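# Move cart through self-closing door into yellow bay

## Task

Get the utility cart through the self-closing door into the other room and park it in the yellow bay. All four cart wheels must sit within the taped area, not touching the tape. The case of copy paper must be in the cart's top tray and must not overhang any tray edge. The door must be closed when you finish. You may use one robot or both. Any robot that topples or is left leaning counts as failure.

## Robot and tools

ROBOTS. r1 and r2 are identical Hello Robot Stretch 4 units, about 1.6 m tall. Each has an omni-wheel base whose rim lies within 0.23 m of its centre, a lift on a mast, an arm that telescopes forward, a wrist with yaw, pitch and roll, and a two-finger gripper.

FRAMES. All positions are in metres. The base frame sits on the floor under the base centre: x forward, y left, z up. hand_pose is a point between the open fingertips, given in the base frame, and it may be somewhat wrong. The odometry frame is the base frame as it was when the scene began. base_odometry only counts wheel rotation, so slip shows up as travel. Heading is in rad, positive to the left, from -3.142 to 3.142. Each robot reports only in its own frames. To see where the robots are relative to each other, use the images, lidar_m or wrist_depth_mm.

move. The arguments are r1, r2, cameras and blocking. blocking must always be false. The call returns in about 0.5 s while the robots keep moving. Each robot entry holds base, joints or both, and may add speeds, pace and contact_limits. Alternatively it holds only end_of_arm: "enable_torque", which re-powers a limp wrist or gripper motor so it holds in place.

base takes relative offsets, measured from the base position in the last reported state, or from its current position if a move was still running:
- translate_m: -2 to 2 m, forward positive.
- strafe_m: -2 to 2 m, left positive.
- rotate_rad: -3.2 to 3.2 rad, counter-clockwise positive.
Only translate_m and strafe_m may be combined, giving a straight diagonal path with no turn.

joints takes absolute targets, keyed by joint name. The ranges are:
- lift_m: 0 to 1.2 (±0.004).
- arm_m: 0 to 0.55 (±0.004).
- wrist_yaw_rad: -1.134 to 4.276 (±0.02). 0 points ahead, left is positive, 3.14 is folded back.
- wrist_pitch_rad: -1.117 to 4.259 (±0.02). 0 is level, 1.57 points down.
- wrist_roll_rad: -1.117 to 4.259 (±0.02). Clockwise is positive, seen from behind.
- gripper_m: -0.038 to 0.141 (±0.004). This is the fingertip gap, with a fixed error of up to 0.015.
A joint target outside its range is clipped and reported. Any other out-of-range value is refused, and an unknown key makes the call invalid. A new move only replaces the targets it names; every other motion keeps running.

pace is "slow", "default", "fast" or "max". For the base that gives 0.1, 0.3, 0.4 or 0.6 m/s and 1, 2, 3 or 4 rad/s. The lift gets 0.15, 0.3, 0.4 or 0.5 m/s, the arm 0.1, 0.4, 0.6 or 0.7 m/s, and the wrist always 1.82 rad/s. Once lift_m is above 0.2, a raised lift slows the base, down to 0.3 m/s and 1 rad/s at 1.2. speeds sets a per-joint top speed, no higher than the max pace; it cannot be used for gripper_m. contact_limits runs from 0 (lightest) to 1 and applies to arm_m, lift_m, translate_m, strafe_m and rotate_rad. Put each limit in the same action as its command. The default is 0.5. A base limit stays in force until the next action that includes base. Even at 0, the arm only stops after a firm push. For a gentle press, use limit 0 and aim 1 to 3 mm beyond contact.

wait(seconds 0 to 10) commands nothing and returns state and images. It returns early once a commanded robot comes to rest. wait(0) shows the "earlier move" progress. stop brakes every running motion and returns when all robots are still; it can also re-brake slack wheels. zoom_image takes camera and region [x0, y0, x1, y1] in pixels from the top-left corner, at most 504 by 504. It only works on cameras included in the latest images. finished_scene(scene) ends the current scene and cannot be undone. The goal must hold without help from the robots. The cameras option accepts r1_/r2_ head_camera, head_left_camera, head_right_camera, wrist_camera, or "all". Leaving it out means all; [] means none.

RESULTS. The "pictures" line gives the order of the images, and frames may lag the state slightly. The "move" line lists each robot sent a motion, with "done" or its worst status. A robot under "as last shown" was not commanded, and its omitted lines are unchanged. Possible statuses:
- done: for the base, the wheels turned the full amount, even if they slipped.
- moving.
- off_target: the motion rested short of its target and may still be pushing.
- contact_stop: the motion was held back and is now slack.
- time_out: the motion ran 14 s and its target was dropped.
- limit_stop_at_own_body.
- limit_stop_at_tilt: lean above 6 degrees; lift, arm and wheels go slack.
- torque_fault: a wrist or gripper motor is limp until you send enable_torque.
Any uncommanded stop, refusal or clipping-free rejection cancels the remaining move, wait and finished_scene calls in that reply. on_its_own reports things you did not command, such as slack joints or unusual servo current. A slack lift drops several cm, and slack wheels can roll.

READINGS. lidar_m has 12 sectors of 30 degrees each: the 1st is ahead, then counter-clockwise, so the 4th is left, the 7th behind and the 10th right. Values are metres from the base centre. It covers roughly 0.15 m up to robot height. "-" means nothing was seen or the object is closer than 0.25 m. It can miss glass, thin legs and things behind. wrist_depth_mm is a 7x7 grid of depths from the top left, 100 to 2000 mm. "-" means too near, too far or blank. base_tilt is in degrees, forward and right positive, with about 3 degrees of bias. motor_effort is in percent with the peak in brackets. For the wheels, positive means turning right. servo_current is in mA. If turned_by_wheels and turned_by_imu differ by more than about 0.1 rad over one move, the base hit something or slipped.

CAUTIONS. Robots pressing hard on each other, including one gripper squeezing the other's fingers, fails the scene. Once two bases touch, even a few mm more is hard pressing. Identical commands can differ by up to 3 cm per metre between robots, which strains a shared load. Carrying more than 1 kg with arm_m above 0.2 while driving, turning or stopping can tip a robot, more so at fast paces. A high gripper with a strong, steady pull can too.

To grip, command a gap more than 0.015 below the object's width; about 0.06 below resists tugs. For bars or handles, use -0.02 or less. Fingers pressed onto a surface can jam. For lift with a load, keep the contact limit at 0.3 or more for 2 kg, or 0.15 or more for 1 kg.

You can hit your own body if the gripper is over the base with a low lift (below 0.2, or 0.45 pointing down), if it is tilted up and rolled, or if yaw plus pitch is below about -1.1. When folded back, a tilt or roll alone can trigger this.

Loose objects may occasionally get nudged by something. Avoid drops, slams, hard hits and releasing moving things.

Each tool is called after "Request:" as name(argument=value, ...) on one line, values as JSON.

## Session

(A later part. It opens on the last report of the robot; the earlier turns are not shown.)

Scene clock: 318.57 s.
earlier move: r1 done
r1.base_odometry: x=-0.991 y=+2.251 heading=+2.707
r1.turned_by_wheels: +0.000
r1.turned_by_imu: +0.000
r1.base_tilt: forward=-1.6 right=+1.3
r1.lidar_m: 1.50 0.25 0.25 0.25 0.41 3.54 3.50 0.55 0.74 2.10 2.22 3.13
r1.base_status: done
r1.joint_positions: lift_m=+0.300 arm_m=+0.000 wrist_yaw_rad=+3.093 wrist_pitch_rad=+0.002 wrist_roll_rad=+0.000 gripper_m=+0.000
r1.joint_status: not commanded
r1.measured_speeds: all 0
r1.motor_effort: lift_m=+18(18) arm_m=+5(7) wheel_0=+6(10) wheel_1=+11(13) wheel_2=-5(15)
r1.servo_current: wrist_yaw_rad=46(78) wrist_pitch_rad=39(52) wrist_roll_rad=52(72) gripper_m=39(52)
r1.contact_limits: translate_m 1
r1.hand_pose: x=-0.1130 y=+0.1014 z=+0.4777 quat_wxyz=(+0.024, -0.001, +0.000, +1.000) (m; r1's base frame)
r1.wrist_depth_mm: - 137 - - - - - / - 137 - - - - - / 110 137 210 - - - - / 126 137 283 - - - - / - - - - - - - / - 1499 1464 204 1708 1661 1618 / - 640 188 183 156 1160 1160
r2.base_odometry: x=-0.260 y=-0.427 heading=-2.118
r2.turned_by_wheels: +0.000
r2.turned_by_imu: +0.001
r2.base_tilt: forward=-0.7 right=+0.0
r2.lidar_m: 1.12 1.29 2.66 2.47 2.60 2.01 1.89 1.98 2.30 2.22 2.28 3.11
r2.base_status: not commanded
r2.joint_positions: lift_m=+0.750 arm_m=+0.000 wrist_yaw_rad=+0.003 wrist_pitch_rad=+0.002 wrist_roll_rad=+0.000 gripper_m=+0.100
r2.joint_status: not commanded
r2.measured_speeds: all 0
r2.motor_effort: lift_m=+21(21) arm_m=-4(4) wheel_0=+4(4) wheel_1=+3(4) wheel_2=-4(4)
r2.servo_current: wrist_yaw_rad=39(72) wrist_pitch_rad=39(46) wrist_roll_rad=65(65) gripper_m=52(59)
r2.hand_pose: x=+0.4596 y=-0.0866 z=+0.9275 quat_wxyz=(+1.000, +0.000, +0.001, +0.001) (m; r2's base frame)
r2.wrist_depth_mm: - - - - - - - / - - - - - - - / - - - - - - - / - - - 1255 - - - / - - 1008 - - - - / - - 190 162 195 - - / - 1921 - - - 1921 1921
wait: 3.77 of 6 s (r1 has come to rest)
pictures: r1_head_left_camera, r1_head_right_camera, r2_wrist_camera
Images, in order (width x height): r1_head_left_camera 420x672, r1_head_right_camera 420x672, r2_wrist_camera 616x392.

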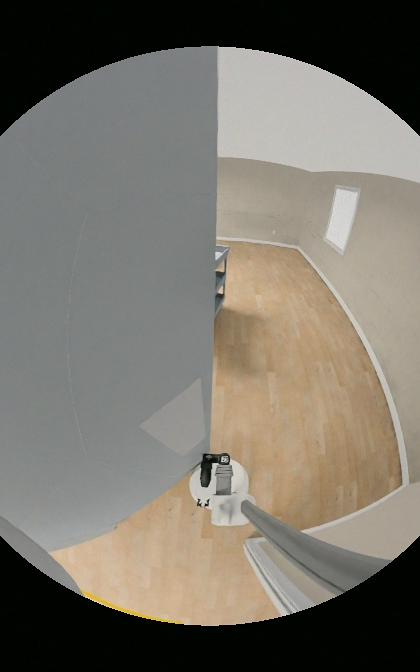

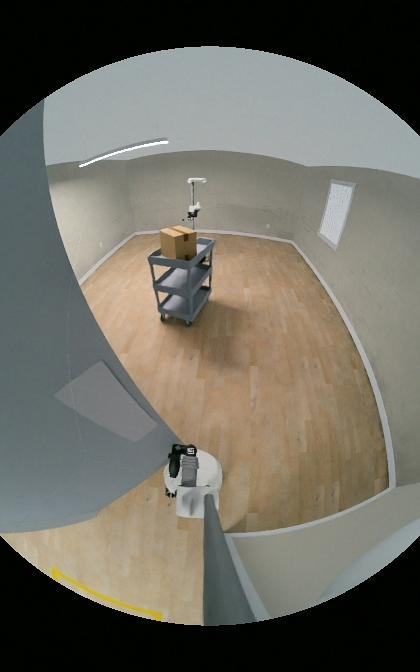

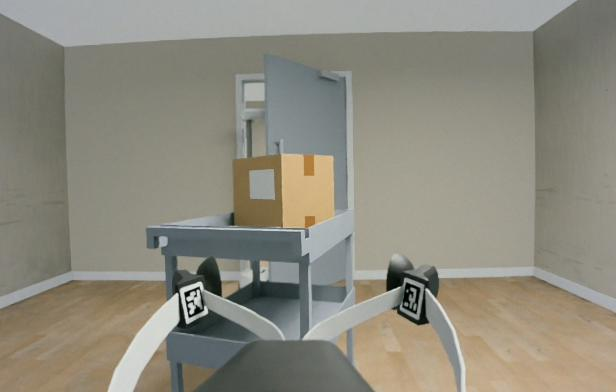

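Request:
move(blocking=false, r1={"base":{"translate_m":0.15,"strafe_m":0.35},"contact_limits":{"translate_m":1.0},"pace":"slow"}, cameras=[])

Request:
wait(seconds=6, cameras=["r1_head_left_camera","r1_head_right_camera","r2_wrist_camera"])

Scene clock: 325.20 s.
move: r1 moving
r1.base_odometry: x=-1.000 y=+2.243 heading=+2.706
r1.turned_by_wheels: -0.001
r1.turned_by_imu: -0.001
r1.base_tilt: forward=-1.6 right=+1.3
r1.lidar_m: 1.51 0.25 0.25 0.25 0.41 3.54 3.48 0.54 0.80 2.12 2.24 3.14
r1.base_status: translate_m moving; strafe_m moving
r1.joint_positions: lift_m=+0.300 arm_m=+0.000 wrist_yaw_rad=+3.093 wrist_pitch_rad=+0.002 wrist_roll_rad=+0.000 gripper_m=+0.000
r1.joint_status: not commanded
r1.measured_speeds: translate_m=+0.019 strafe_m=+0.045 rotate_rad=+0.000 lift_m=+0.000 arm_m=+0.000 wrist_yaw_rad=+0.000 wrist_pitch_rad=+0.000 wrist_roll_rad=+0.000
r1.motor_effort: lift_m=+18(18) arm_m=+5(5) wheel_0=-12(14) wheel_1=+15(15) wheel_2=-7(8)
r1.servo_current: wrist_yaw_rad=59(59) wrist_pitch_rad=33(52) wrist_roll_rad=52(59) gripper_m=59(59)
r1.contact_limits: translate_m 1
r1.hand_pose: x=-0.1130 y=+0.1014 z=+0.4777 quat_wxyz=(+0.024, -0.001, +0.000, +1.000) (m; r1's base frame)
r1.wrist_depth_mm: - 137 - - - - - / - 137 - - - - - / 110 137 211 - - - - / 126 138 283 - - - - / - - - - - - - / - 1464 1499 204 1708 1661 1576 / - 661 188 183 156 1138 1182
r2: as last shown
r2.turned_by_imu: +0.000
r2.base_tilt: forward=-0.7 right=+0.1
r2.lidar_m: 1.12 1.28 2.61 2.49 2.63 2.02 1.90 2.00 2.35 2.23 2.29 3.12
r2.motor_effort: lift_m=+21(21) arm_m=-4(4) wheel_0=+4(4) wheel_1=+3(3) wheel_2=-4(4)
r2.servo_current: wrist_yaw_rad=52(59) wrist_pitch_rad=46(46) wrist_roll_rad=52(52) gripper_m=46(52)
r2.wrist_depth_mm: - - - - - - - / - - - - - - - / - - - - - - - / - - - 1205 - - - / - - 1008 - - - - / - - 190 162 195 - - / - 1921 - - - 1863 1983
pictures: none
No camera images: "cameras" was empty.

Scene clock: 329.77 s.
earlier move: r1 done
r1.base_odometry: x=-1.274 y=+1.997 heading=+2.707
r1.turned_by_wheels: +0.000
r1.turned_by_imu: +0.003
r1.base_tilt: forward=-1.6 right=+1.3
r1.lidar_m: 1.36 0.25 0.25 0.25 0.25 0.44 3.63 0.88 0.99 2.45 2.59 3.65
r1.base_status: done
r1.joint_positions: lift_m=+0.300 arm_m=+0.000 wrist_yaw_rad=+3.093 wrist_pitch_rad=+0.002 wrist_roll_rad=+0.000 gripper_m=+0.000
r1.joint_status: not commanded
r1.measured_speeds: all 0
r1.motor_effort: lift_m=+18(18) arm_m=+5(5) wheel_0=-6(16) wheel_1=+10(15) wheel_2=-5(9)
r1.servo_current: wrist_yaw_rad=39(72) wrist_pitch_rad=33(52) wrist_roll_rad=52(72) gripper_m=46(59)
r1.contact_limits: translate_m 1
r1.hand_pose: x=-0.1130 y=+0.1014 z=+0.4777 quat_wxyz=(+0.024, -0.001, +0.000, +1.000) (m; r1's base frame)
r1.wrist_depth_mm: - 137 - - - 353 229 / - 137 - - - 418 233 / 110 137 211 - - 421 235 / 126 138 283 - - 375 237 / - - - - - 439 238 / 1756 1808 1537 203 1708 442 238 / 1281 1182 187 183 156 327 -
r2.base_odometry: x=-0.260 y=-0.427 heading=-2.118
r2.turned_by_wheels: +0.000
r2.turned_by_imu: +0.001
r2.base_tilt: forward=-0.7 right=+0.1
r2.lidar_m: 1.13 1.27 2.64 2.48 2.64 2.01 1.89 1.99 2.32 2.20 2.33 3.15
r2.base_status: not commanded
r2.joint_positions: lift_m=+0.750 arm_m=+0.000 wrist_yaw_rad=+0.003 wrist_pitch_rad=+0.002 wrist_roll_rad=+0.000 gripper_m=+0.100
r2.joint_status: not commanded
r2.measured_speeds: all 0
r2.motor_effort: lift_m=+21(21) arm_m=-4(4) wheel_0=+4(4) wheel_1=+3(4) wheel_2=-4(4)
r2.servo_current: wrist_yaw_rad=52(59) wrist_pitch_rad=39(46) wrist_roll_rad=52(65) gripper_m=52(59)
r2.hand_pose: x=+0.4596 y=-0.0866 z=+0.9275 quat_wxyz=(+1.000, +0.000, +0.001, +0.001) (m; r2's base frame)
r2.wrist_depth_mm: - - - - - - - / - - - - - - - / - - - - - - - / - - - 1229 - - - / - - 1008 - - - - / - - 190 162 196 - - / - 1921 - - - 1863 1863
wait: 4.57 of 6 s (r1 has come to rest)
pictures: r1_head_left_camera, r1_head_right_camera, r2_wrist_camera
Images, in order (width x height): r1_head_left_camera 420x672, r1_head_right_camera 420x672, r2_wrist_camera 616x392.

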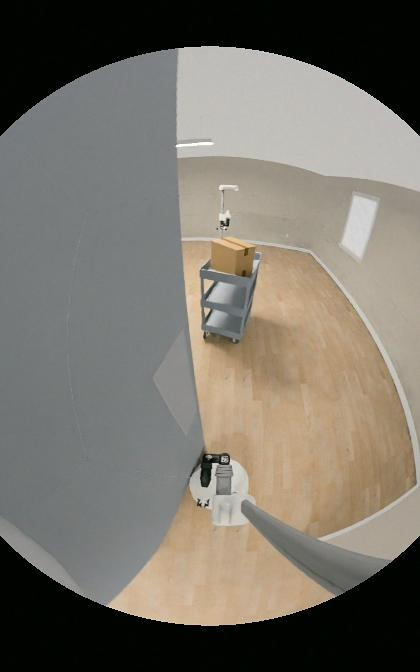

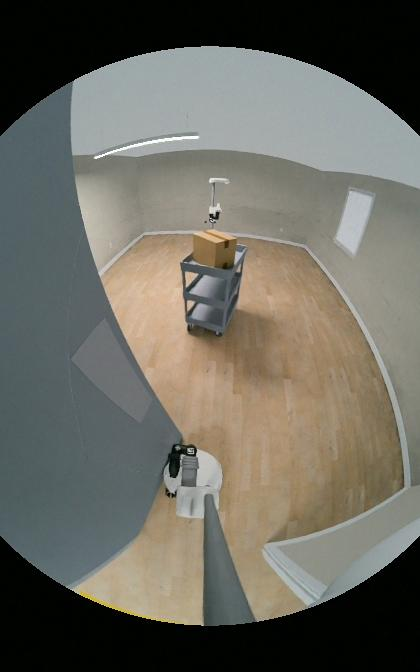

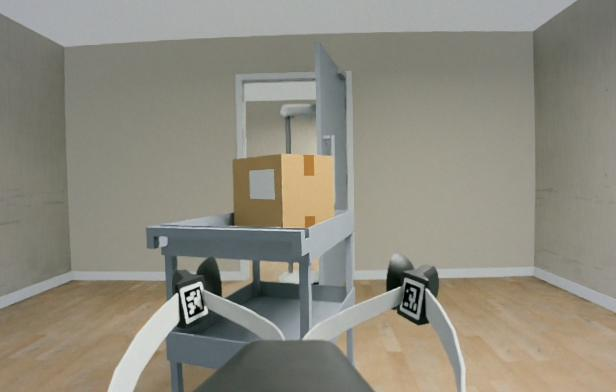

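Request:
move(blocking=false, r1={"base":{"translate_m":0.02,"strafe_m":0.3},"contact_limits":{"translate_m":1.0},"pace":"slow"}, cameras=[])

Request:
wait(seconds=5, cameras=["r1_head_left_camera","r1_head_right_camera","r2_wrist_camera"])

Scene clock: 334.83 s.
move: r1 moving
r1.base_odometry: x=-1.281 y=+1.985 heading=+2.706
r1.turned_by_wheels: -0.001
r1.turned_by_imu: -0.001
r1.base_tilt: forward=-1.6 right=+1.3
r1.lidar_m: 1.36 0.25 0.26 0.25 0.25 0.41 3.63 0.87 0.97 2.47 2.60 3.66
r1.base_status: translate_m moving; strafe_m moving
r1.joint_positions: lift_m=+0.300 arm_m=+0.000 wrist_yaw_rad=+3.093 wrist_pitch_rad=+0.002 wrist_roll_rad=+0.000 gripper_m=+0.000
r1.joint_status: not commanded
r1.measured_speeds: translate_m=+0.003 strafe_m=+0.053 rotate_rad=+0.000 lift_m=+0.000 arm_m=+0.000 wrist_yaw_rad=+0.000 wrist_pitch_rad=+0.000 wrist_roll_rad=+0.000
r1.motor_effort: lift_m=+18(18) arm_m=+5(5) wheel_0=-14(15) wheel_1=+10(14) wheel_2=-3(6)
r1.servo_current: wrist_yaw_rad=65(72) wrist_pitch_rad=39(52) wrist_roll_rad=46(72) gripper_m=39(46)
r1.contact_limits: translate_m 1
r1.hand_pose: x=-0.1130 y=+0.1014 z=+0.4777 quat_wxyz=(+0.024, -0.001, +0.000, +1.000) (m; r1's base frame)
r1.wrist_depth_mm: - 136 - - - 375 219 / - 137 - - - 343 224 / 110 137 211 - - 349 226 / 126 138 283 - - 351 229 / - - - - - 353 230 / 1808 1756 1537 204 1708 410 229 / 1308 1182 187 183 155 312 229
r2: as last shown
r2.turned_by_imu: +0.000
r2.lidar_m: 1.11 1.27 2.67 2.49 2.62 1.97 1.90 2.00 2.33 2.22 2.33 3.14
r2.motor_effort: lift_m=+21(21) arm_m=-4(4) wheel_0=+4(4) wheel_1=+3(3) wheel_2=-4(4)
r2.servo_current: wrist_yaw_rad=52(59) wrist_pitch_rad=39(46) wrist_roll_rad=52(52) gripper_m=46(52)
r2.wrist_depth_mm: - - - - - - - / - - - - - - - / - - - - - - - / - - - 1255 - - - / - - 1008 - - - - / - - 190 162 196 - - / - 1863 - - - 1921 1921
pictures: none
No camera images: "cameras" was empty.

Scene clock: 338.50 s.
earlier move: r1 done
r1.base_odometry: x=-1.418 y=+1.735 heading=+2.707
r1.turned_by_wheels: +0.001
r1.turned_by_imu: +0.004
r1.base_tilt: forward=-1.6 right=+1.3
r1.lidar_m: 1.42 0.34 0.25 - 0.25 0.25 0.52 3.83 1.13 2.74 2.92 1.42
r1.base_status: done
r1.joint_positions: lift_m=+0.300 arm_m=+0.000 wrist_yaw_rad=+3.093 wrist_pitch_rad=+0.002 wrist_roll_rad=+0.000 gripper_m=+0.000
r1.joint_status: not commanded
r1.measured_speeds: all 0
r1.motor_effort: lift_m=+18(18) arm_m=+5(5) wheel_0=-31(32) wheel_1=+29(31) wheel_2=+4(6)
r1.servo_current: wrist_yaw_rad=59(72) wrist_pitch_rad=39(52) wrist_roll_rad=46(72) gripper_m=46(52)
r1.contact_limits: translate_m 1
r1.hand_pose: x=-0.1130 y=+0.1014 z=+0.4777 quat_wxyz=(+0.024, -0.001, +0.000, +1.000) (m; r1's base frame)
r1.wrist_depth_mm: - 137 - - 300 194 - / - 137 - - 303 196 - / 112 138 223 - 309 198 162 / 124 141 - - 312 200 157 / - - - - 310 200 157 / 1863 1756 1499 203 253 200 165 / 1308 1182 187 164 164 181 -
r2.base_odometry: x=-0.260 y=-0.427 heading=-2.118
r2.turned_by_wheels: +0.000
r2.turned_by_imu: +0.001
r2.base_tilt: forward=-0.7 right=+0.1
r2.lidar_m: 1.09 1.28 2.66 2.48 2.63 2.01 1.91 2.01 2.33 2.22 2.31 3.13
r2.base_status: not commanded
r2.joint_positions: lift_m=+0.750 arm_m=+0.000 wrist_yaw_rad=+0.003 wrist_pitch_rad=+0.002 wrist_roll_rad=+0.000 gripper_m=+0.100
r2.joint_status: not commanded
r2.measured_speeds: all 0
r2.motor_effort: lift_m=+21(21) arm_m=-4(4) wheel_0=+4(4) wheel_1=+3(4) wheel_2=-4(4)
r2.servo_current: wrist_yaw_rad=46(65) wrist_pitch_rad=39(46) wrist_roll_rad=39(59) gripper_m=52(59)
r2.hand_pose: x=+0.4596 y=-0.0866 z=+0.9275 quat_wxyz=(+1.000, +0.000, +0.001, +0.001) (m; r2's base frame)
r2.wrist_depth_mm: - - - - - - - / - - - - - - - / - - - - - - - / - - - 1255 - - - / - - 991 - - - - / - - 190 162 195 - - / - 1983 - - - 1921 1983
wait: 3.67 of 5 s (r1 has come to rest)
pictures: r1_head_left_camera, r1_head_right_camera, r2_wrist_camera
Images, in order (width x height): r1_head_left_camera 420x672, r1_head_right_camera 420x672, r2_wrist_camera 616x392.

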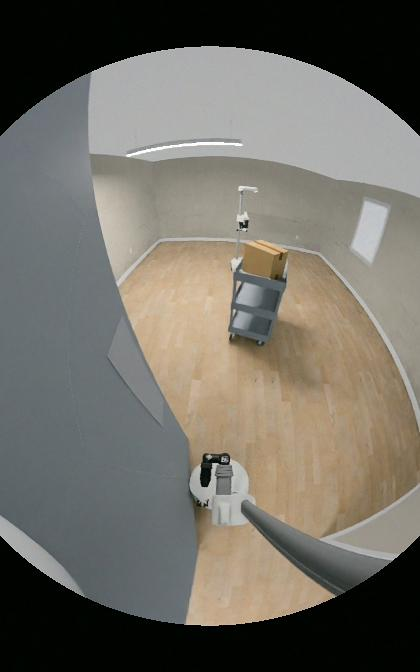

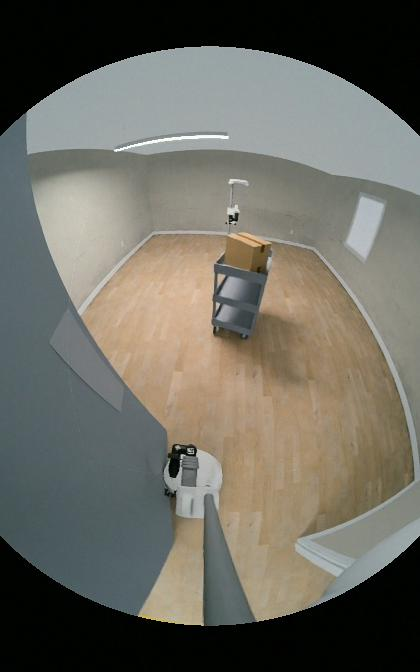

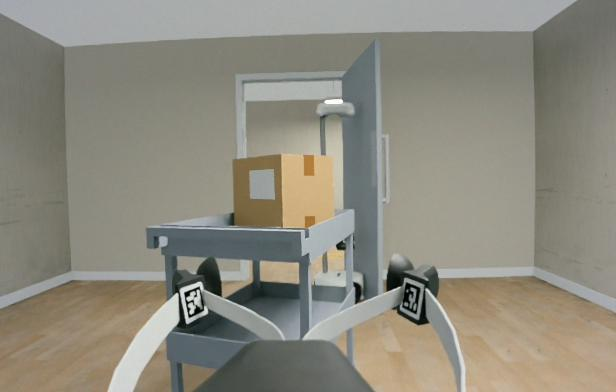

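Request:
move(blocking=false, r1={"base":{"translate_m":0.02,"strafe_m":0.22},"contact_limits":{"translate_m":1.0},"pace":"slow"}, cameras=[])

Request:
wait(seconds=4, cameras=["r1_head_left_camera","r1_head_right_camera","r2_wrist_camera","r2_head_camera"])

Scene clock: 343.03 s.
move: r1 moving
r1.base_odometry: x=-1.425 y=+1.723 heading=+2.707
r1.turned_by_wheels: +0.000
r1.turned_by_imu: +0.003
r1.base_tilt: forward=-1.6 right=+1.3
r1.lidar_m: 1.42 0.33 0.25 - 0.25 0.26 0.56 3.82 1.08 2.75 2.89 1.40
r1.base_status: translate_m moving; strafe_m moving
r1.joint_positions: lift_m=+0.300 arm_m=+0.000 wrist_yaw_rad=+3.093 wrist_pitch_rad=+0.002 wrist_roll_rad=+0.000 gripper_m=+0.000
r1.joint_status: not commanded
r1.measured_speeds: translate_m=+0.006 strafe_m=+0.054 rotate_rad=-0.004 lift_m=+0.000 arm_m=+0.000 wrist_yaw_rad=+0.000 wrist_pitch_rad=+0.000 wrist_roll_rad=+0.000
r1.motor_effort: lift_m=+18(18) arm_m=+5(5) wheel_0=-30(34) wheel_1=+30(33) wheel_2=+3(4)
r1.servo_current: wrist_yaw_rad=52(65) wrist_pitch_rad=46(52) wrist_roll_rad=46(59) gripper_m=39(59)
r1.contact_limits: translate_m 1
r1.hand_pose: x=-0.1130 y=+0.1014 z=+0.4777 quat_wxyz=(+0.024, -0.001, +0.000, +1.000) (m; r1's base frame)
r1.wrist_depth_mm: - 137 - - 301 194 - / - 138 - - 306 196 - / 112 138 223 - 309 197 163 / 124 141 - - 312 199 157 / - - - - 315 200 158 / 1756 1756 1499 202 255 200 165 / 1281 1182 187 164 164 181 -
r2: as last shown
r2.turned_by_imu: +0.000
r2.base_tilt: forward=-0.7 right=+0.0
r2.lidar_m: 1.10 1.27 2.64 2.49 2.62 2.00 1.88 1.98 2.31 2.19 2.32 3.13
r2.motor_effort: lift_m=+21(21) arm_m=-4(4) wheel_0=+4(4) wheel_1=+3(3) wheel_2=-4(4)
r2.servo_current: wrist_yaw_rad=59(65) wrist_pitch_rad=33(46) wrist_roll_rad=52(59) gripper_m=46(59)
r2.wrist_depth_mm: - - - - - - - / - - - - - - - / - - - - - - - / - - - 1255 - - - / - - 1025 - - - - / - - 190 162 195 - - / - 1983 - - - 1863 1921
pictures: none
No camera images: "cameras" was empty.

Scene clock: 345.93 s.
earlier move: r1 done
r1.base_odometry: x=-1.528 y=+1.545 heading=+2.707
r1.turned_by_wheels: +0.000
r1.turned_by_imu: +0.049
r1.base_tilt: forward=-1.6 right=+1.3
r1.lidar_m: 1.41 0.32 0.25 - 0.25 0.26 0.62 1.13 1.08 2.76 2.98 1.37
r1.base_status: done
r1.joint_positions: lift_m=+0.300 arm_m=+0.000 wrist_yaw_rad=+3.093 wrist_pitch_rad=+0.002 wrist_roll_rad=+0.000 gripper_m=+0.000
r1.joint_status: not commanded
r1.measured_speeds: all 0
r1.motor_effort: lift_m=+18(18) arm_m=+5(5) wheel_0=-28(34) wheel_1=+32(35) wheel_2=-1(4)
r1.servo_current: wrist_yaw_rad=39(78) wrist_pitch_rad=46(52) wrist_roll_rad=59(65) gripper_m=39(59)
r1.contact_limits: translate_m 1
r1.hand_pose: x=-0.1130 y=+0.1014 z=+0.4777 quat_wxyz=(+0.024, -0.001, +0.000, +1.000) (m; r1's base frame)
r1.wrist_depth_mm: - 137 - - 324 199 - / - 137 - - 325 200 - / 112 138 222 - 330 202 164 / 124 142 - - 334 203 158 / - - - - 336 204 158 / 1756 1808 1499 202 266 206 165 / 1308 1205 187 164 156 183 -
r2.base_odometry: x=-0.260 y=-0.427 heading=-2.118
r2.turned_by_wheels: +0.000
r2.turned_by_imu: +0.000
r2.base_tilt: forward=-0.7 right=+0.1
r2.lidar_m: 1.11 1.28 2.64 2.49 2.62 2.02 1.91 1.99 2.31 2.19 2.33 3.13
r2.base_status: not commanded
r2.joint_positions: lift_m=+0.750 arm_m=+0.000 wrist_yaw_rad=+0.003 wrist_pitch_rad=+0.002 wrist_roll_rad=+0.000 gripper_m=+0.100
r2.joint_status: not commanded
r2.measured_speeds: all 0
r2.motor_effort: lift_m=+21(21) arm_m=-4(4) wheel_0=+4(4) wheel_1=+3(4) wheel_2=-4(4)
r2.servo_current: wrist_yaw_rad=52(72) wrist_pitch_rad=39(46) wrist_roll_rad=39(59) gripper_m=52(59)
r2.hand_pose: x=+0.4596 y=-0.0866 z=+0.9275 quat_wxyz=(+1.000, +0.000, +0.001, +0.001) (m; r2's base frame)
r2.wrist_depth_mm: - - - - - - - / - - - - - - - / - - - - - - - / - - - 1281 - - - / - - 1008 - - - - / - - 190 162 195 - - / - 1921 - - - 1863 1921
wait: 2.90 of 4 s (r1 has come to rest)
pictures: r1_head_left_camera, r1_head_right_camera, r2_head_camera, r2_wrist_camera
Images, in order (width x height): r1_head_left_camera 420x672, r1_head_right_camera 420x672, r2_head_camera 420x560, r2_wrist_camera 616x392.

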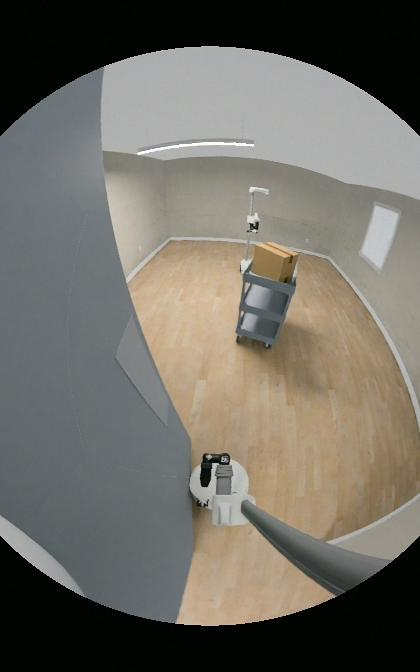

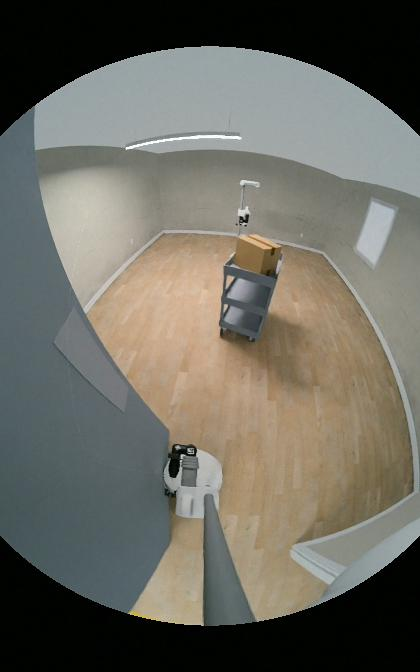

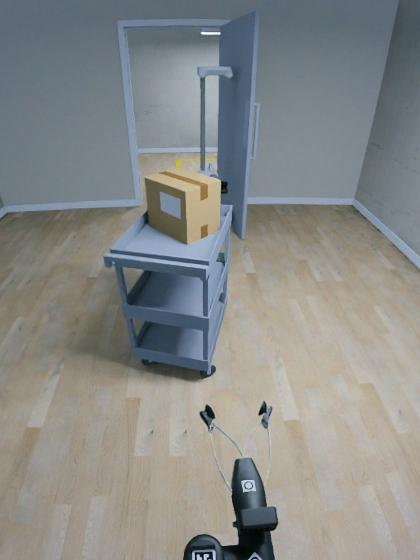

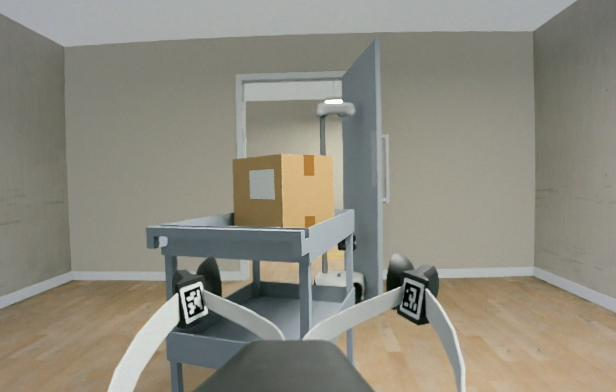

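Request:
move(blocking=false, r2={"base":{"strafe_m":-1.42},"joints":{"lift_m":0.5}}, cameras=[])

Request:
wait(seconds=8, cameras=[])

Request:
move(blocking=false, r2={"base":{"translate_m":1.9}}, cameras=[])

Request:
wait(seconds=9, cameras=["r2_head_camera","r2_head_left_camera","r2_wrist_camera"])

Scene clock: 363.67 s.
move: r2 moving
r1: as last shown
r1.turned_by_imu: +0.000
r1.base_tilt: forward=-1.5 right=+1.3
r1.lidar_m: 1.40 0.30 0.25 - 0.25 0.25 0.62 1.14 1.12 2.74 2.95 1.40
r1.motor_effort: lift_m=+18(18) arm_m=+5(5) wheel_0=-28(29) wheel_1=+32(32) wheel_2=-1(1)
r1.servo_current: wrist_yaw_rad=39(65) wrist_pitch_rad=46(52) wrist_roll_rad=65(65) gripper_m=39(52)
r1.contact_limits: translate_m 1
r1.wrist_depth_mm: - 137 - - 320 198 - / - 138 - - 325 200 - / 112 138 222 - 332 202 163 / 124 141 - - 334 204 157 / - - - - 338 204 158 / 1808 1756 1499 203 265 204 166 / 1255 1205 189 164 156 183 -
r2.base_odometry: x=-0.291 y=-0.408 heading=-2.118
r2.turned_by_wheels: +0.000
r2.turned_by_imu: +0.000
r2.base_tilt: forward=-0.7 right=+0.0
r2.lidar_m: 1.11 1.26 2.71 2.53 2.68 2.02 1.89 1.99 2.29 2.16 2.28 3.08
r2.base_status: strafe_m moving
r2.joint_positions: lift_m=+0.712 arm_m=+0.000 wrist_yaw_rad=+0.003 wrist_pitch_rad=+0.002 wrist_roll_rad=+0.000 gripper_m=+0.100
r2.joint_status: lift_m moving
r2.measured_speeds: translate_m=+0.001 strafe_m=-0.140 rotate_rad=-0.003 lift_m=-0.146 arm_m=+0.000 wrist_yaw_rad=+0.000 wrist_pitch_rad=+0.000 wrist_roll_rad=+0.000
r2.motor_effort: lift_m=+12(19) arm_m=-4(4) wheel_0=+15(15) wheel_1=-10(11) wheel_2=+0(3)
r2.servo_current: wrist_yaw_rad=52(59) wrist_pitch_rad=39(52) wrist_roll_rad=59(59) gripper_m=52(52)
r2.hand_pose: x=+0.4596 y=-0.0866 z=+0.8901 quat_wxyz=(+1.000, +0.000, +0.001, +0.001) (m; r2's base frame)
r2.wrist_depth_mm: - - - - - - - / - - - - - - - / - - - - - - - / - - - 1308 - - - / - - - - - - - / - - 189 946 195 - - / - 1808 1756 - - 1863 1921
pictures: none
No camera images: "cameras" was empty.

Scene clock: 369.23 s.
earlier move: r2 done
r1.base_odometry: x=-1.528 y=+1.545 heading=+2.707
r1.turned_by_wheels: +0.000
r1.turned_by_imu: +0.000
r1.base_tilt: forward=-1.6 right=+1.3
r1.lidar_m: 1.41 0.29 0.25 - 0.25 0.25 0.62 1.13 1.11 2.75 2.98 1.40
r1.base_status: not commanded
r1.joint_positions: lift_m=+0.300 arm_m=+0.000 wrist_yaw_rad=+3.093 wrist_pitch_rad=+0.002 wrist_roll_rad=+0.000 gripper_m=+0.000
r1.joint_status: not commanded
r1.measured_speeds: all 0
r1.motor_effort: lift_m=+18(18) arm_m=+5(5) wheel_0=-28(29) wheel_1=+32(32) wheel_2=-1(1)
r1.servo_current: wrist_yaw_rad=39(65) wrist_pitch_rad=39(52) wrist_roll_rad=52(72) gripper_m=46(52)
r1.contact_limits: translate_m 1
r1.hand_pose: x=-0.1130 y=+0.1014 z=+0.4777 quat_wxyz=(+0.024, -0.001, +0.000, +1.000) (m; r1's base frame)
r1.wrist_depth_mm: - 137 - - 324 198 - / - 137 - - 325 200 - / 112 138 222 - 330 202 163 / 124 142 - - 336 204 158 / - - - - 336 204 158 / 1808 1808 1537 203 265 205 166 / 1281 1182 187 164 156 183 -
r2.base_odometry: x=-1.473 y=+0.312 heading=-2.118
r2.turned_by_wheels: +0.000
r2.turned_by_imu: +0.002
r2.base_tilt: forward=-0.7 right=+0.1
r2.lidar_m: 3.11 1.87 1.78 3.91 2.71 1.98 1.89 1.17 0.85 0.79 0.82 1.17
r2.base_status: done
r2.joint_positions: lift_m=+0.500 arm_m=+0.000 wrist_yaw_rad=+0.003 wrist_pitch_rad=+0.002 wrist_roll_rad=+0.000 gripper_m=+0.100
r2.joint_status: all done
r2.measured_speeds: all 0
r2.motor_effort: lift_m=+14(19) arm_m=-4(4) wheel_0=+3(15) wheel_1=-2(11) wheel_2=+0(3)
r2.servo_current: wrist_yaw_rad=46(65) wrist_pitch_rad=33(52) wrist_roll_rad=52(65) gripper_m=52(59)
r2.hand_pose: x=+0.4595 y=-0.0866 z=+0.6781 quat_wxyz=(+1.000, +0.000, +0.001, +0.001) (m; r2's base frame)
r2.wrist_depth_mm: - - - - - - - / - - - - - - - / - - - - - - - / - - - - - - - / - - - - - - - / - - 195 - 195 - - / 1537 1430 1537 - 1537 1397 -
wait: 5.57 of 8 s (r2 has come to rest)
pictures: none
No camera images: "cameras" was empty.

Scene clock: 369.73 s.
move: r2 moving
r1: as last shown
r1.lidar_m: 1.41 0.28 0.25 - 0.25 0.25 0.59 1.10 1.10 2.74 2.96 1.39
r1.servo_current: wrist_yaw_rad=46(59) wrist_pitch_rad=39(52) wrist_roll_rad=46(52) gripper_m=46(46)
r1.contact_limits: translate_m 1
r1.wrist_depth_mm: - 137 - - 322 199 - / - 138 - - 327 199 - / 112 138 222 - 330 202 163 / 124 141 - - 332 204 158 / - - - - 336 204 158 / 1808 1756 1537 203 265 205 166 / 1281 1205 187 164 156 183 -
r2.base_odometry: x=-1.489 y=+0.285 heading=-2.117
r2.turned_by_wheels: +0.000
r2.turned_by_imu: +0.000
r2.base_tilt: forward=-0.7 right=+0.1
r2.lidar_m: 3.10 1.86 1.78 3.91 2.78 2.01 1.92 1.19 0.86 0.80 0.85 1.16
r2.base_status: translate_m moving
r2.joint_positions: lift_m=+0.500 arm_m=+0.000 wrist_yaw_rad=+0.003 wrist_pitch_rad=+0.002 wrist_roll_rad=+0.000 gripper_m=+0.100
r2.joint_status: not commanded
r2.measured_speeds: translate_m=+0.121 strafe_m=+0.001 rotate_rad=-0.002 lift_m=+0.000 arm_m=+0.000 wrist_yaw_rad=+0.000 wrist_pitch_rad=+0.000 wrist_roll_rad=+0.000
r2.motor_effort: lift_m=+14(14) arm_m=-4(4) wheel_0=+6(9) wheel_1=+7(8) wheel_2=-12(13)
r2.servo_current: wrist_yaw_rad=39(52) wrist_pitch_rad=39(46) wrist_roll_rad=46(52) gripper_m=59(59)
r2.hand_pose: x=+0.4595 y=-0.0866 z=+0.6781 quat_wxyz=(+1.000, +0.000, +0.001, +0.001) (m; r2's base frame)
r2.wrist_depth_mm: - - - - - - - / - - - - - - - / - - - - - - - / - - - - - - - / - - - - - - - / - - 195 - 195 - - / 1464 1499 1576 - 1537 1397 -
pictures: none
No camera images: "cameras" was empty.

Scene clock: 377.07 s.
earlier move: r2 done
r1.base_odometry: x=-1.528 y=+1.545 heading=+2.707
r1.turned_by_wheels: +0.000
r1.turned_by_imu: +0.000
r1.base_tilt: forward=-1.6 right=+1.3
r1.lidar_m: 1.42 0.31 0.25 - 0.25 0.28 0.62 1.13 1.10 2.75 2.93 1.39
r1.base_status: not commanded
r1.joint_positions: lift_m=+0.300 arm_m=+0.000 wrist_yaw_rad=+3.093 wrist_pitch_rad=+0.002 wrist_roll_rad=+0.000 gripper_m=+0.000
r1.joint_status: not commanded
r1.measured_speeds: all 0
r1.motor_effort: lift_m=+18(18) arm_m=+5(5) wheel_0=-28(29) wheel_1=+32(32) wheel_2=-1(1)
r1.servo_current: wrist_yaw_rad=65(72) wrist_pitch_rad=46(52) wrist_roll_rad=39(72) gripper_m=39(52)
r1.contact_limits: translate_m 1
r1.hand_pose: x=-0.1130 y=+0.1014 z=+0.4777 quat_wxyz=(+0.024, -0.001, +0.000, +1.000) (m; r1's base frame)
r1.wrist_depth_mm: - 137 - - 324 199 - / - 138 - - 327 200 - / 112 138 222 - 329 202 163 / 124 142 - - 334 204 157 / - - - - 336 204 158 / 1808 1756 1499 203 265 204 166 / 1281 1205 187 164 156 183 -
r2.base_odometry: x=-2.460 y=-1.311 heading=-2.118
r2.turned_by_wheels: +0.000
r2.turned_by_imu: +0.003
r2.base_tilt: forward=-0.7 right=+0.0
r2.lidar_m: 2.00 1.36 1.63 1.18 1.29 3.97 3.41 1.14 0.85 0.77 0.84 1.15
r2.base_status: done
r2.joint_positions: lift_m=+0.500 arm_m=+0.000 wrist_yaw_rad=+0.003 wrist_pitch_rad=+0.002 wrist_roll_rad=+0.000 gripper_m=+0.100
r2.joint_status: not commanded
r2.measured_speeds: all 0
r2.motor_effort: lift_m=+15(15) arm_m=-4(4) wheel_0=+2(11) wheel_1=+3(10) wheel_2=-4(14)
r2.servo_current: wrist_yaw_rad=46(65) wrist_pitch_rad=46(52) wrist_roll_rad=39(65) gripper_m=52(59)
r2.hand_pose: x=+0.4595 y=-0.0866 z=+0.6780 quat_wxyz=(+1.000, +0.000, +0.001, +0.001) (m; r2's base frame)
r2.wrist_depth_mm: - - - - - - - / - - - - - - - / - - - - - - - / - - - - - - - / - - - - - - - / - 173 188 - 192 - - / 1430 1464 1537 - 1537 1397 -
wait: 7.33 of 9 s (r2 has come to rest)
pictures: r2_head_camera, r2_head_left_camera, r2_wrist_camera
Images, in order (width x height): r2_head_camera 420x560, r2_head_left_camera 420x672, r2_wrist_camera 616x392.

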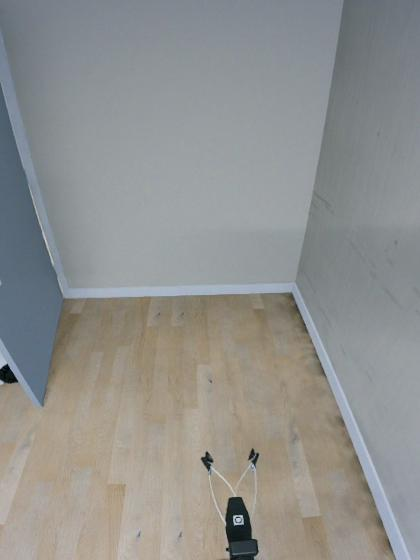

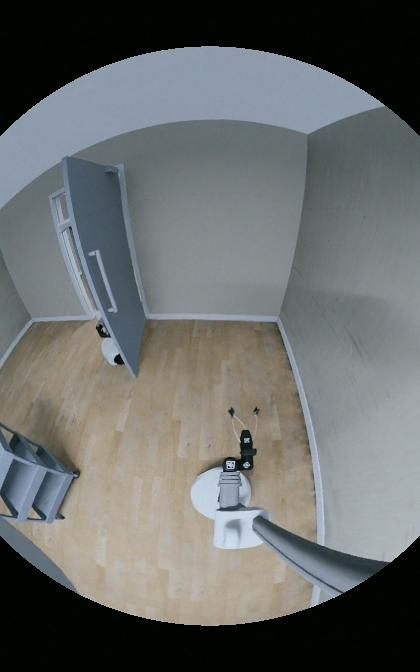

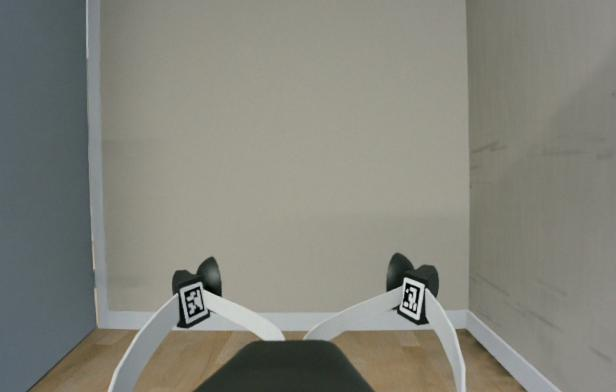

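Request:
move(blocking=false, r2={"base":{"translate_m":0.95},"joints":{"lift_m":0.9}}, cameras=[])

Request:
wait(seconds=6, cameras=[])

Request:
move(blocking=false, r2={"base":{"rotate_rad":1.69},"joints":{"lift_m":0.9}}, cameras=[])

Request:
wait(seconds=6, cameras=["r2_head_camera","r2_head_left_camera","r2_wrist_camera"])

Scene clock: 398.87 s.
move: r2 moving
r1: as last shown
r1.lidar_m: 1.41 0.31 0.25 - 0.25 0.25 0.61 1.11 1.13 2.75 2.97 1.40
r1.motor_effort: lift_m=+18(18) arm_m=+5(5) wheel_0=-28(28) wheel_1=+32(32) wheel_2=-1(1)
r1.servo_current: wrist_yaw_rad=59(59) wrist_pitch_rad=52(52) wrist_roll_rad=46(72) gripper_m=46(52)
r1.contact_limits: translate_m 1
r1.wrist_depth_mm: - 137 - - 322 199 - / - 138 - - 325 200 - / 112 138 223 - 330 202 164 / 124 141 - - 334 203 157 / - - - - 336 204 158 / 1756 1808 1499 202 265 204 165 / 1255 1205 187 164 156 183 -
r2.base_odometry: x=-2.477 y=-1.338 heading=-2.118
r2.turned_by_wheels: +0.000
r2.turned_by_imu: +0.000
r2.base_tilt: forward=-0.7 right=+0.1
r2.lidar_m: 1.98 1.34 1.62 1.20 1.30 4.00 3.42 1.15 0.83 0.78 0.82 1.15
r2.base_status: translate_m moving
r2.joint_positions: lift_m=+0.538 arm_m=+0.000 wrist_yaw_rad=+0.003 wrist_pitch_rad=+0.002 wrist_roll_rad=+0.000 gripper_m=+0.100
r2.joint_status: lift_m moving
r2.measured_speeds: translate_m=+0.123 strafe_m=+0.001 rotate_rad=+0.000 lift_m=+0.146 arm_m=+0.000 wrist_yaw_rad=+0.000 wrist_pitch_rad=+0.000 wrist_roll_rad=+0.000
r2.motor_effort: lift_m=+22(25) arm_m=-4(4) wheel_0=+7(11) wheel_1=+6(7) wheel_2=-11(14)
r2.servo_current: wrist_yaw_rad=33(65) wrist_pitch_rad=39(46) wrist_roll_rad=33(59) gripper_m=52(59)
r2.hand_pose: x=+0.4595 y=-0.0866 z=+0.7154 quat_wxyz=(+1.000, +0.000, +0.001, +0.001) (m; r2's base frame)
r2.wrist_depth_mm: - - - - - - - / - - - - - - - / - - - - - - - / - - - - - - - / - - - - - - - / - - 188 - 185 - - / - 1499 1661 - 1618 1499 -
pictures: none
No camera images: "cameras" was empty.

Scene clock: 403.03 s.
earlier move: r2 done
r1.base_odometry: x=-1.528 y=+1.545 heading=+2.707
r1.turned_by_wheels: +0.000
r1.turned_by_imu: +0.000
r1.base_tilt: forward=-1.6 right=+1.3
r1.lidar_m: 1.42 0.29 0.25 - 0.25 0.25 0.60 1.13 1.11 2.76 2.97 1.40
r1.base_status: not commanded
r1.joint_positions: lift_m=+0.300 arm_m=+0.000 wrist_yaw_rad=+3.093 wrist_pitch_rad=+0.002 wrist_roll_rad=+0.000 gripper_m=+0.000
r1.joint_status: not commanded
r1.measured_speeds: all 0
r1.motor_effort: lift_m=+18(18) arm_m=+5(5) wheel_0=-28(29) wheel_1=+32(32) wheel_2=-1(1)
r1.servo_current: wrist_yaw_rad=59(72) wrist_pitch_rad=46(52) wrist_roll_rad=46(72) gripper_m=39(52)
r1.contact_limits: translate_m 1
r1.hand_pose: x=-0.1130 y=+0.1014 z=+0.4777 quat_wxyz=(+0.024, -0.001, +0.000, +1.000) (m; r1's base frame)
r1.wrist_depth_mm: - 137 - - 322 199 - / - 137 - - 327 200 - / 112 138 223 - 332 202 163 / 124 141 - - 334 203 157 / - - - - 336 204 158 / 1863 1756 1464 202 265 205 166 / 1281 1182 187 164 156 183 -
r2.base_odometry: x=-2.954 y=-2.123 heading=-2.117
r2.turned_by_wheels: +0.000
r2.turned_by_imu: +0.002
r2.base_tilt: forward=-0.7 right=+0.1
r2.lidar_m: 1.06 1.11 0.96 0.85 1.60 1.79 3.37 1.17 0.85 0.78 0.82 1.13
r2.base_status: done
r2.joint_positions: lift_m=+0.900 arm_m=+0.000 wrist_yaw_rad=+0.003 wrist_pitch_rad=+0.002 wrist_roll_rad=+0.000 gripper_m=+0.100
r2.joint_status: all done
r2.measured_speeds: all 0
r2.motor_effort: lift_m=+21(25) arm_m=-4(4) wheel_0=+3(12) wheel_1=+3(9) wheel_2=-2(15)
r2.servo_current: wrist_yaw_rad=46(65) wrist_pitch_rad=39(46) wrist_roll_rad=46(59) gripper_m=52(65)
r2.hand_pose: x=+0.4595 y=-0.0866 z=+1.0775 quat_wxyz=(+1.000, +0.000, +0.001, +0.001) (m; r2's base frame)
r2.wrist_depth_mm: - - - - - - - / - - - - - - - / - - - - - - - / - - - - - - - / - - - - - - - / - - 189 - 185 - - / - - - - - - -
wait: 4.17 of 6 s (r2 has come to rest)
pictures: none
No camera images: "cameras" was empty.

Scene clock: 403.53 s.
move: r2 moving
r1: as last shown
r1.lidar_m: 1.42 0.31 0.25 - 0.25 0.25 0.60 1.16 1.08 2.75 2.94 1.39
r1.servo_current: wrist_yaw_rad=39(65) wrist_pitch_rad=39(46) wrist_roll_rad=52(59) gripper_m=46(46)
r1.contact_limits: translate_m 1
r1.wrist_depth_mm: - 137 - - 322 198 - / - 137 - - 325 200 - / 112 138 223 - 332 202 163 / 124 142 - - 330 204 158 / - - - - 336 203 158 / 1808 1756 1499 202 265 204 166 / 1281 1205 187 164 155 184 -
r2.base_odometry: x=-2.954 y=-2.123 heading=-1.879
r2.turned_by_wheels: +0.239
r2.turned_by_imu: +0.232
r2.base_tilt: forward=-0.7 right=+0.1
r2.lidar_m: 1.08 1.15 0.85 3.96 1.62 4.75 1.71 0.95 0.77 0.78 0.93 1.05
r2.base_status: rotate_rad moving
r2.joint_positions: lift_m=+0.900 arm_m=+0.000 wrist_yaw_rad=+0.003 wrist_pitch_rad=+0.002 wrist_roll_rad=+0.000 gripper_m=+0.100
r2.joint_status: all done
r2.measured_speeds: translate_m=-0.001 strafe_m=+0.001 rotate_rad=+0.929 lift_m=+0.000 arm_m=+0.000 wrist_yaw_rad=+0.000 wrist_pitch_rad=+0.000 wrist_roll_rad=+0.000
r2.motor_effort: lift_m=+21(21) arm_m=-4(4) wheel_0=-9(11) wheel_1=-9(10) wheel_2=-11(12)
r2.servo_current: wrist_yaw_rad=39(59) wrist_pitch_rad=46(46) wrist_roll_rad=52(52) gripper_m=46(59)
r2.hand_pose: x=+0.4595 y=-0.0867 z=+1.0775 quat_wxyz=(+1.000, +0.000, +0.001, +0.001) (m; r2's base frame)
r2.wrist_depth_mm: - - - - - - - / - - - - - - - / - - - - - - - / - - - - - - - / - - - - - - - / - - 189 - 185 - - / - - - - - - -
pictures: none
No camera images: "cameras" was empty.

Scene clock: 405.20 s.
earlier move: r2 done
r1.base_odometry: x=-1.528 y=+1.545 heading=+2.707
r1.turned_by_wheels: +0.000
r1.turned_by_imu: +0.000
r1.base_tilt: forward=-1.6 right=+1.3
r1.lidar_m: 1.42 0.30 0.25 - 0.25 0.25 0.60 1.17 1.09 2.75 2.96 1.39
r1.base_status: not commanded
r1.joint_positions: lift_m=+0.300 arm_m=+0.000 wrist_yaw_rad=+3.093 wrist_pitch_rad=+0.002 wrist_roll_rad=+0.000 gripper_m=+0.000
r1.joint_status: not commanded
r1.measured_speeds: all 0
r1.motor_effort: lift_m=+18(18) arm_m=+5(5) wheel_0=-28(29) wheel_1=+32(32) wheel_2=-1(1)
r1.servo_current: wrist_yaw_rad=46(72) wrist_pitch_rad=39(46) wrist_roll_rad=52(65) gripper_m=46(52)
r1.contact_limits: translate_m 1
r1.hand_pose: x=-0.1130 y=+0.1014 z=+0.4777 quat_wxyz=(+0.024, -0.001, +0.000, +1.000) (m; r1's base frame)
r1.wrist_depth_mm: - 137 - - 322 198 - / - 138 - - 325 200 - / 112 138 222 - 332 202 163 / 124 142 - - 334 203 157 / - - - - 336 204 158 / 1756 1756 1464 203 266 204 166 / 1255 1182 187 164 156 183 -
r2.base_odometry: x=-2.954 y=-2.123 heading=-0.428
r2.turned_by_wheels: +1.450
r2.turned_by_imu: +1.412
r2.base_tilt: forward=-0.7 right=+0.1
r2.lidar_m: 0.86 1.59 4.80 2.26 1.05 0.79 0.79 0.88 1.10 1.05 1.11 0.83
r2.base_status: done
r2.joint_positions: lift_m=+0.900 arm_m=+0.000 wrist_yaw_rad=+0.003 wrist_pitch_rad=+0.002 wrist_roll_rad=+0.000 gripper_m=+0.100
r2.joint_status: all done
r2.measured_speeds: all 0
r2.motor_effort: lift_m=+20(21) arm_m=-4(4) wheel_0=-4(11) wheel_1=-3(10) wheel_2=-5(12)
r2.servo_current: wrist_yaw_rad=52(65) wrist_pitch_rad=46(46) wrist_roll_rad=39(59) gripper_m=52(59)
r2.hand_pose: x=+0.4595 y=-0.0867 z=+1.0775 quat_wxyz=(+1.000, +0.000, +0.001, +0.001) (m; r2's base frame)
r2.wrist_depth_mm: - - - - - - - / - - - - 634 - - / - - - - 640 - - / - - - - 640 - - / 1308 - - - 634 - - / - - 195 - 193 - - / 1308 - - - - - -
wait: 1.67 of 6 s (r2 has come to rest)
pictures: r2_head_camera, r2_head_left_camera, r2_wrist_camera
Images, in order (width x height): r2_head_camera 420x560, r2_head_left_camera 420x672, r2_wrist_camera 616x392.

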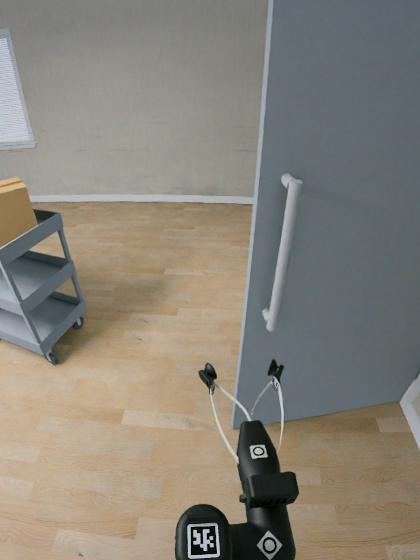

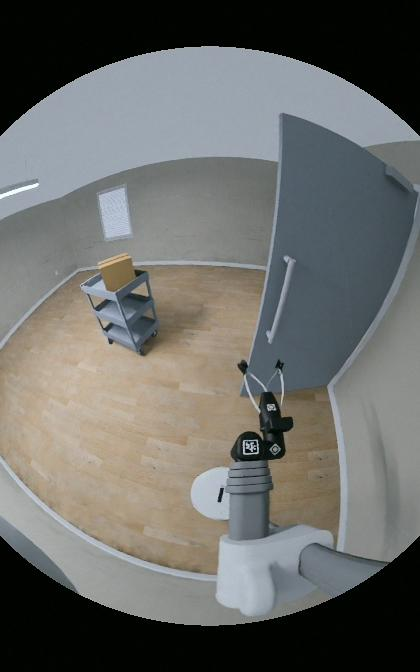

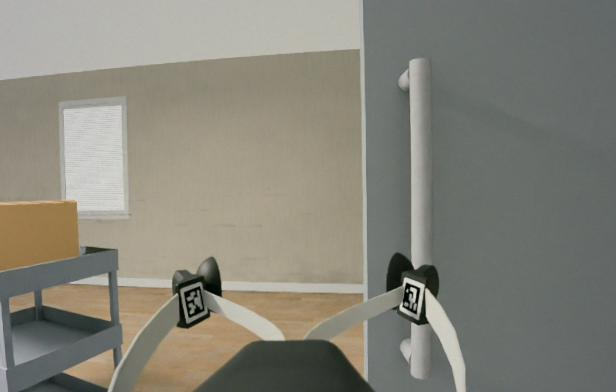

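Request:
move(blocking=false, r2={"base":{"translate_m":0.2,"strafe_m":-0.2}}, cameras=[])

Request:
wait(seconds=3, cameras=["r2_head_camera","r2_wrist_camera"])

Scene clock: 411.47 s.
move: r2 moving
r1: as last shown
r1.lidar_m: 1.42 0.30 0.25 - 0.25 0.26 0.63 1.13 1.09 2.75 2.96 1.38
r1.servo_current: wrist_yaw_rad=59(72) wrist_pitch_rad=39(46) wrist_roll_rad=59(59) gripper_m=46(46)
r1.contact_limits: translate_m 1
r1.wrist_depth_mm: - 137 - - 322 199 - / - 138 - - 327 200 - / 112 138 223 - 330 202 163 / 124 142 - - 336 202 157 / - - - - 334 204 158 / 1808 1808 1537 202 264 206 166 / 1281 1205 188 164 156 184 -
r2.base_odometry: x=-2.943 y=-2.153 heading=-0.429
r2.turned_by_wheels: -0.001
r2.turned_by_imu: +0.000
r2.base_tilt: forward=-0.7 right=+0.1
r2.lidar_m: 0.84 1.60 2.13 2.33 1.07 0.82 0.80 0.89 1.08 1.04 1.13 0.80
r2.base_status: translate_m moving; strafe_m moving
r2.joint_positions: lift_m=+0.900 arm_m=+0.000 wrist_yaw_rad=+0.003 wrist_pitch_rad=+0.002 wrist_roll_rad=+0.000 gripper_m=+0.100
r2.joint_status: not commanded
r2.measured_speeds: translate_m=+0.088 strafe_m=-0.090 rotate_rad=-0.004 lift_m=+0.000 arm_m=+0.000 wrist_yaw_rad=+0.000 wrist_pitch_rad=+0.000 wrist_roll_rad=+0.000
r2.motor_effort: lift_m=+21(21) arm_m=-4(4) wheel_0=+7(11) wheel_1=-7(7) wheel_2=-11(12)
r2.servo_current: wrist_yaw_rad=59(59) wrist_pitch_rad=39(39) wrist_roll_rad=46(52) gripper_m=59(59)
r2.hand_pose: x=+0.4595 y=-0.0867 z=+1.0775 quat_wxyz=(+1.000, +0.000, +0.001, +0.001) (m; r2's base frame)
r2.wrist_depth_mm: - - - - - - - / - - - - 569 - - / - - - - 544 - - / - - - - 544 - - / 1308 - - - 549 - - / - - 194 - 191 - - / 1336 - - - - - -
pictures: none
No camera images: "cameras" was empty.

Scene clock: 413.33 s.
earlier move: r2 done
r1.base_odometry: x=-1.528 y=+1.545 heading=+2.707
r1.turned_by_wheels: +0.000
r1.turned_by_imu: +0.000
r1.base_tilt: forward=-1.6 right=+1.3
r1.lidar_m: 1.41 0.30 0.25 - 0.25 0.25 0.66 1.14 1.10 2.76 2.93 1.40
r1.base_status: not commanded
r1.joint_positions: lift_m=+0.300 arm_m=+0.000 wrist_yaw_rad=+3.093 wrist_pitch_rad=+0.002 wrist_roll_rad=+0.000 gripper_m=+0.000
r1.joint_status: not commanded
r1.measured_speeds: all 0
r1.motor_effort: lift_m=+18(18) arm_m=+5(5) wheel_0=-28(29) wheel_1=+32(32) wheel_2=-1(1)
r1.servo_current: wrist_yaw_rad=65(78) wrist_pitch_rad=33(46) wrist_roll_rad=39(72) gripper_m=46(52)
r1.contact_limits: translate_m 1
r1.hand_pose: x=-0.1130 y=+0.1014 z=+0.4777 quat_wxyz=(+0.024, -0.001, +0.000, +1.000) (m; r1's base frame)
r1.wrist_depth_mm: - 137 - - 320 198 - / - 137 - - 325 200 - / 112 138 222 - 330 202 163 / 124 141 - - 334 203 157 / - - - - 338 204 158 / 1808 1808 1537 202 265 204 166 / 1255 1182 187 164 155 183 -
r2.base_odometry: x=-2.855 y=-2.388 heading=-0.429
r2.turned_by_wheels: +0.000
r2.turned_by_imu: +0.001
r2.base_tilt: forward=-0.7 right=+0.1
r2.lidar_m: 0.62 1.59 1.57 2.89 1.32 1.03 1.01 1.05 0.89 0.88 0.99 0.72
r2.base_status: done
r2.joint_positions: lift_m=+0.900 arm_m=+0.000 wrist_yaw_rad=+0.003 wrist_pitch_rad=+0.002 wrist_roll_rad=+0.000 gripper_m=+0.100
r2.joint_status: not commanded
r2.measured_speeds: all 0
r2.motor_effort: lift_m=+21(21) arm_m=-4(4) wheel_0=+2(12) wheel_1=-4(8) wheel_2=-4(12)
r2.servo_current: wrist_yaw_rad=52(59) wrist_pitch_rad=39(46) wrist_roll_rad=46(59) gripper_m=52(59)
r2.hand_pose: x=+0.4595 y=-0.0867 z=+1.0775 quat_wxyz=(+1.000, +0.000, +0.001, +0.001) (m; r2's base frame)
r2.wrist_depth_mm: - - - 368 - - - / - - - 368 - - - / - - - 368 - - - / - - - 373 - - - / - - - 379 - - - / - - 191 375 186 - - / - - - - - - -
wait: 1.87 of 3 s (r2 has come to rest)
pictures: r2_head_camera, r2_wrist_camera
Images, in order (width x height): r2_head_camera 420x560, r2_wrist_camera 616x392.

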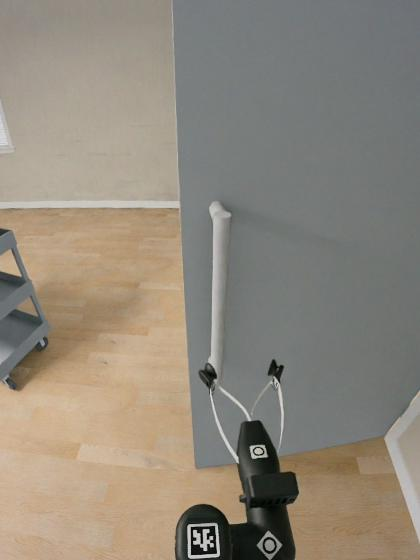

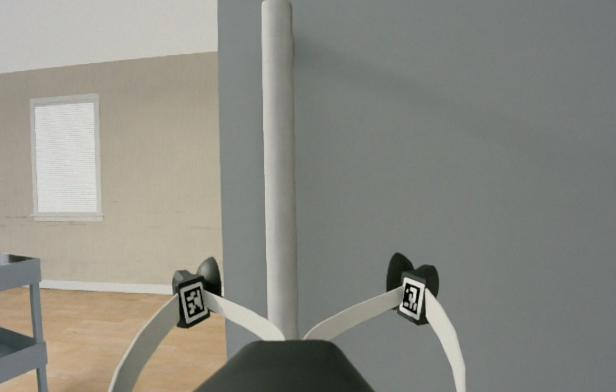

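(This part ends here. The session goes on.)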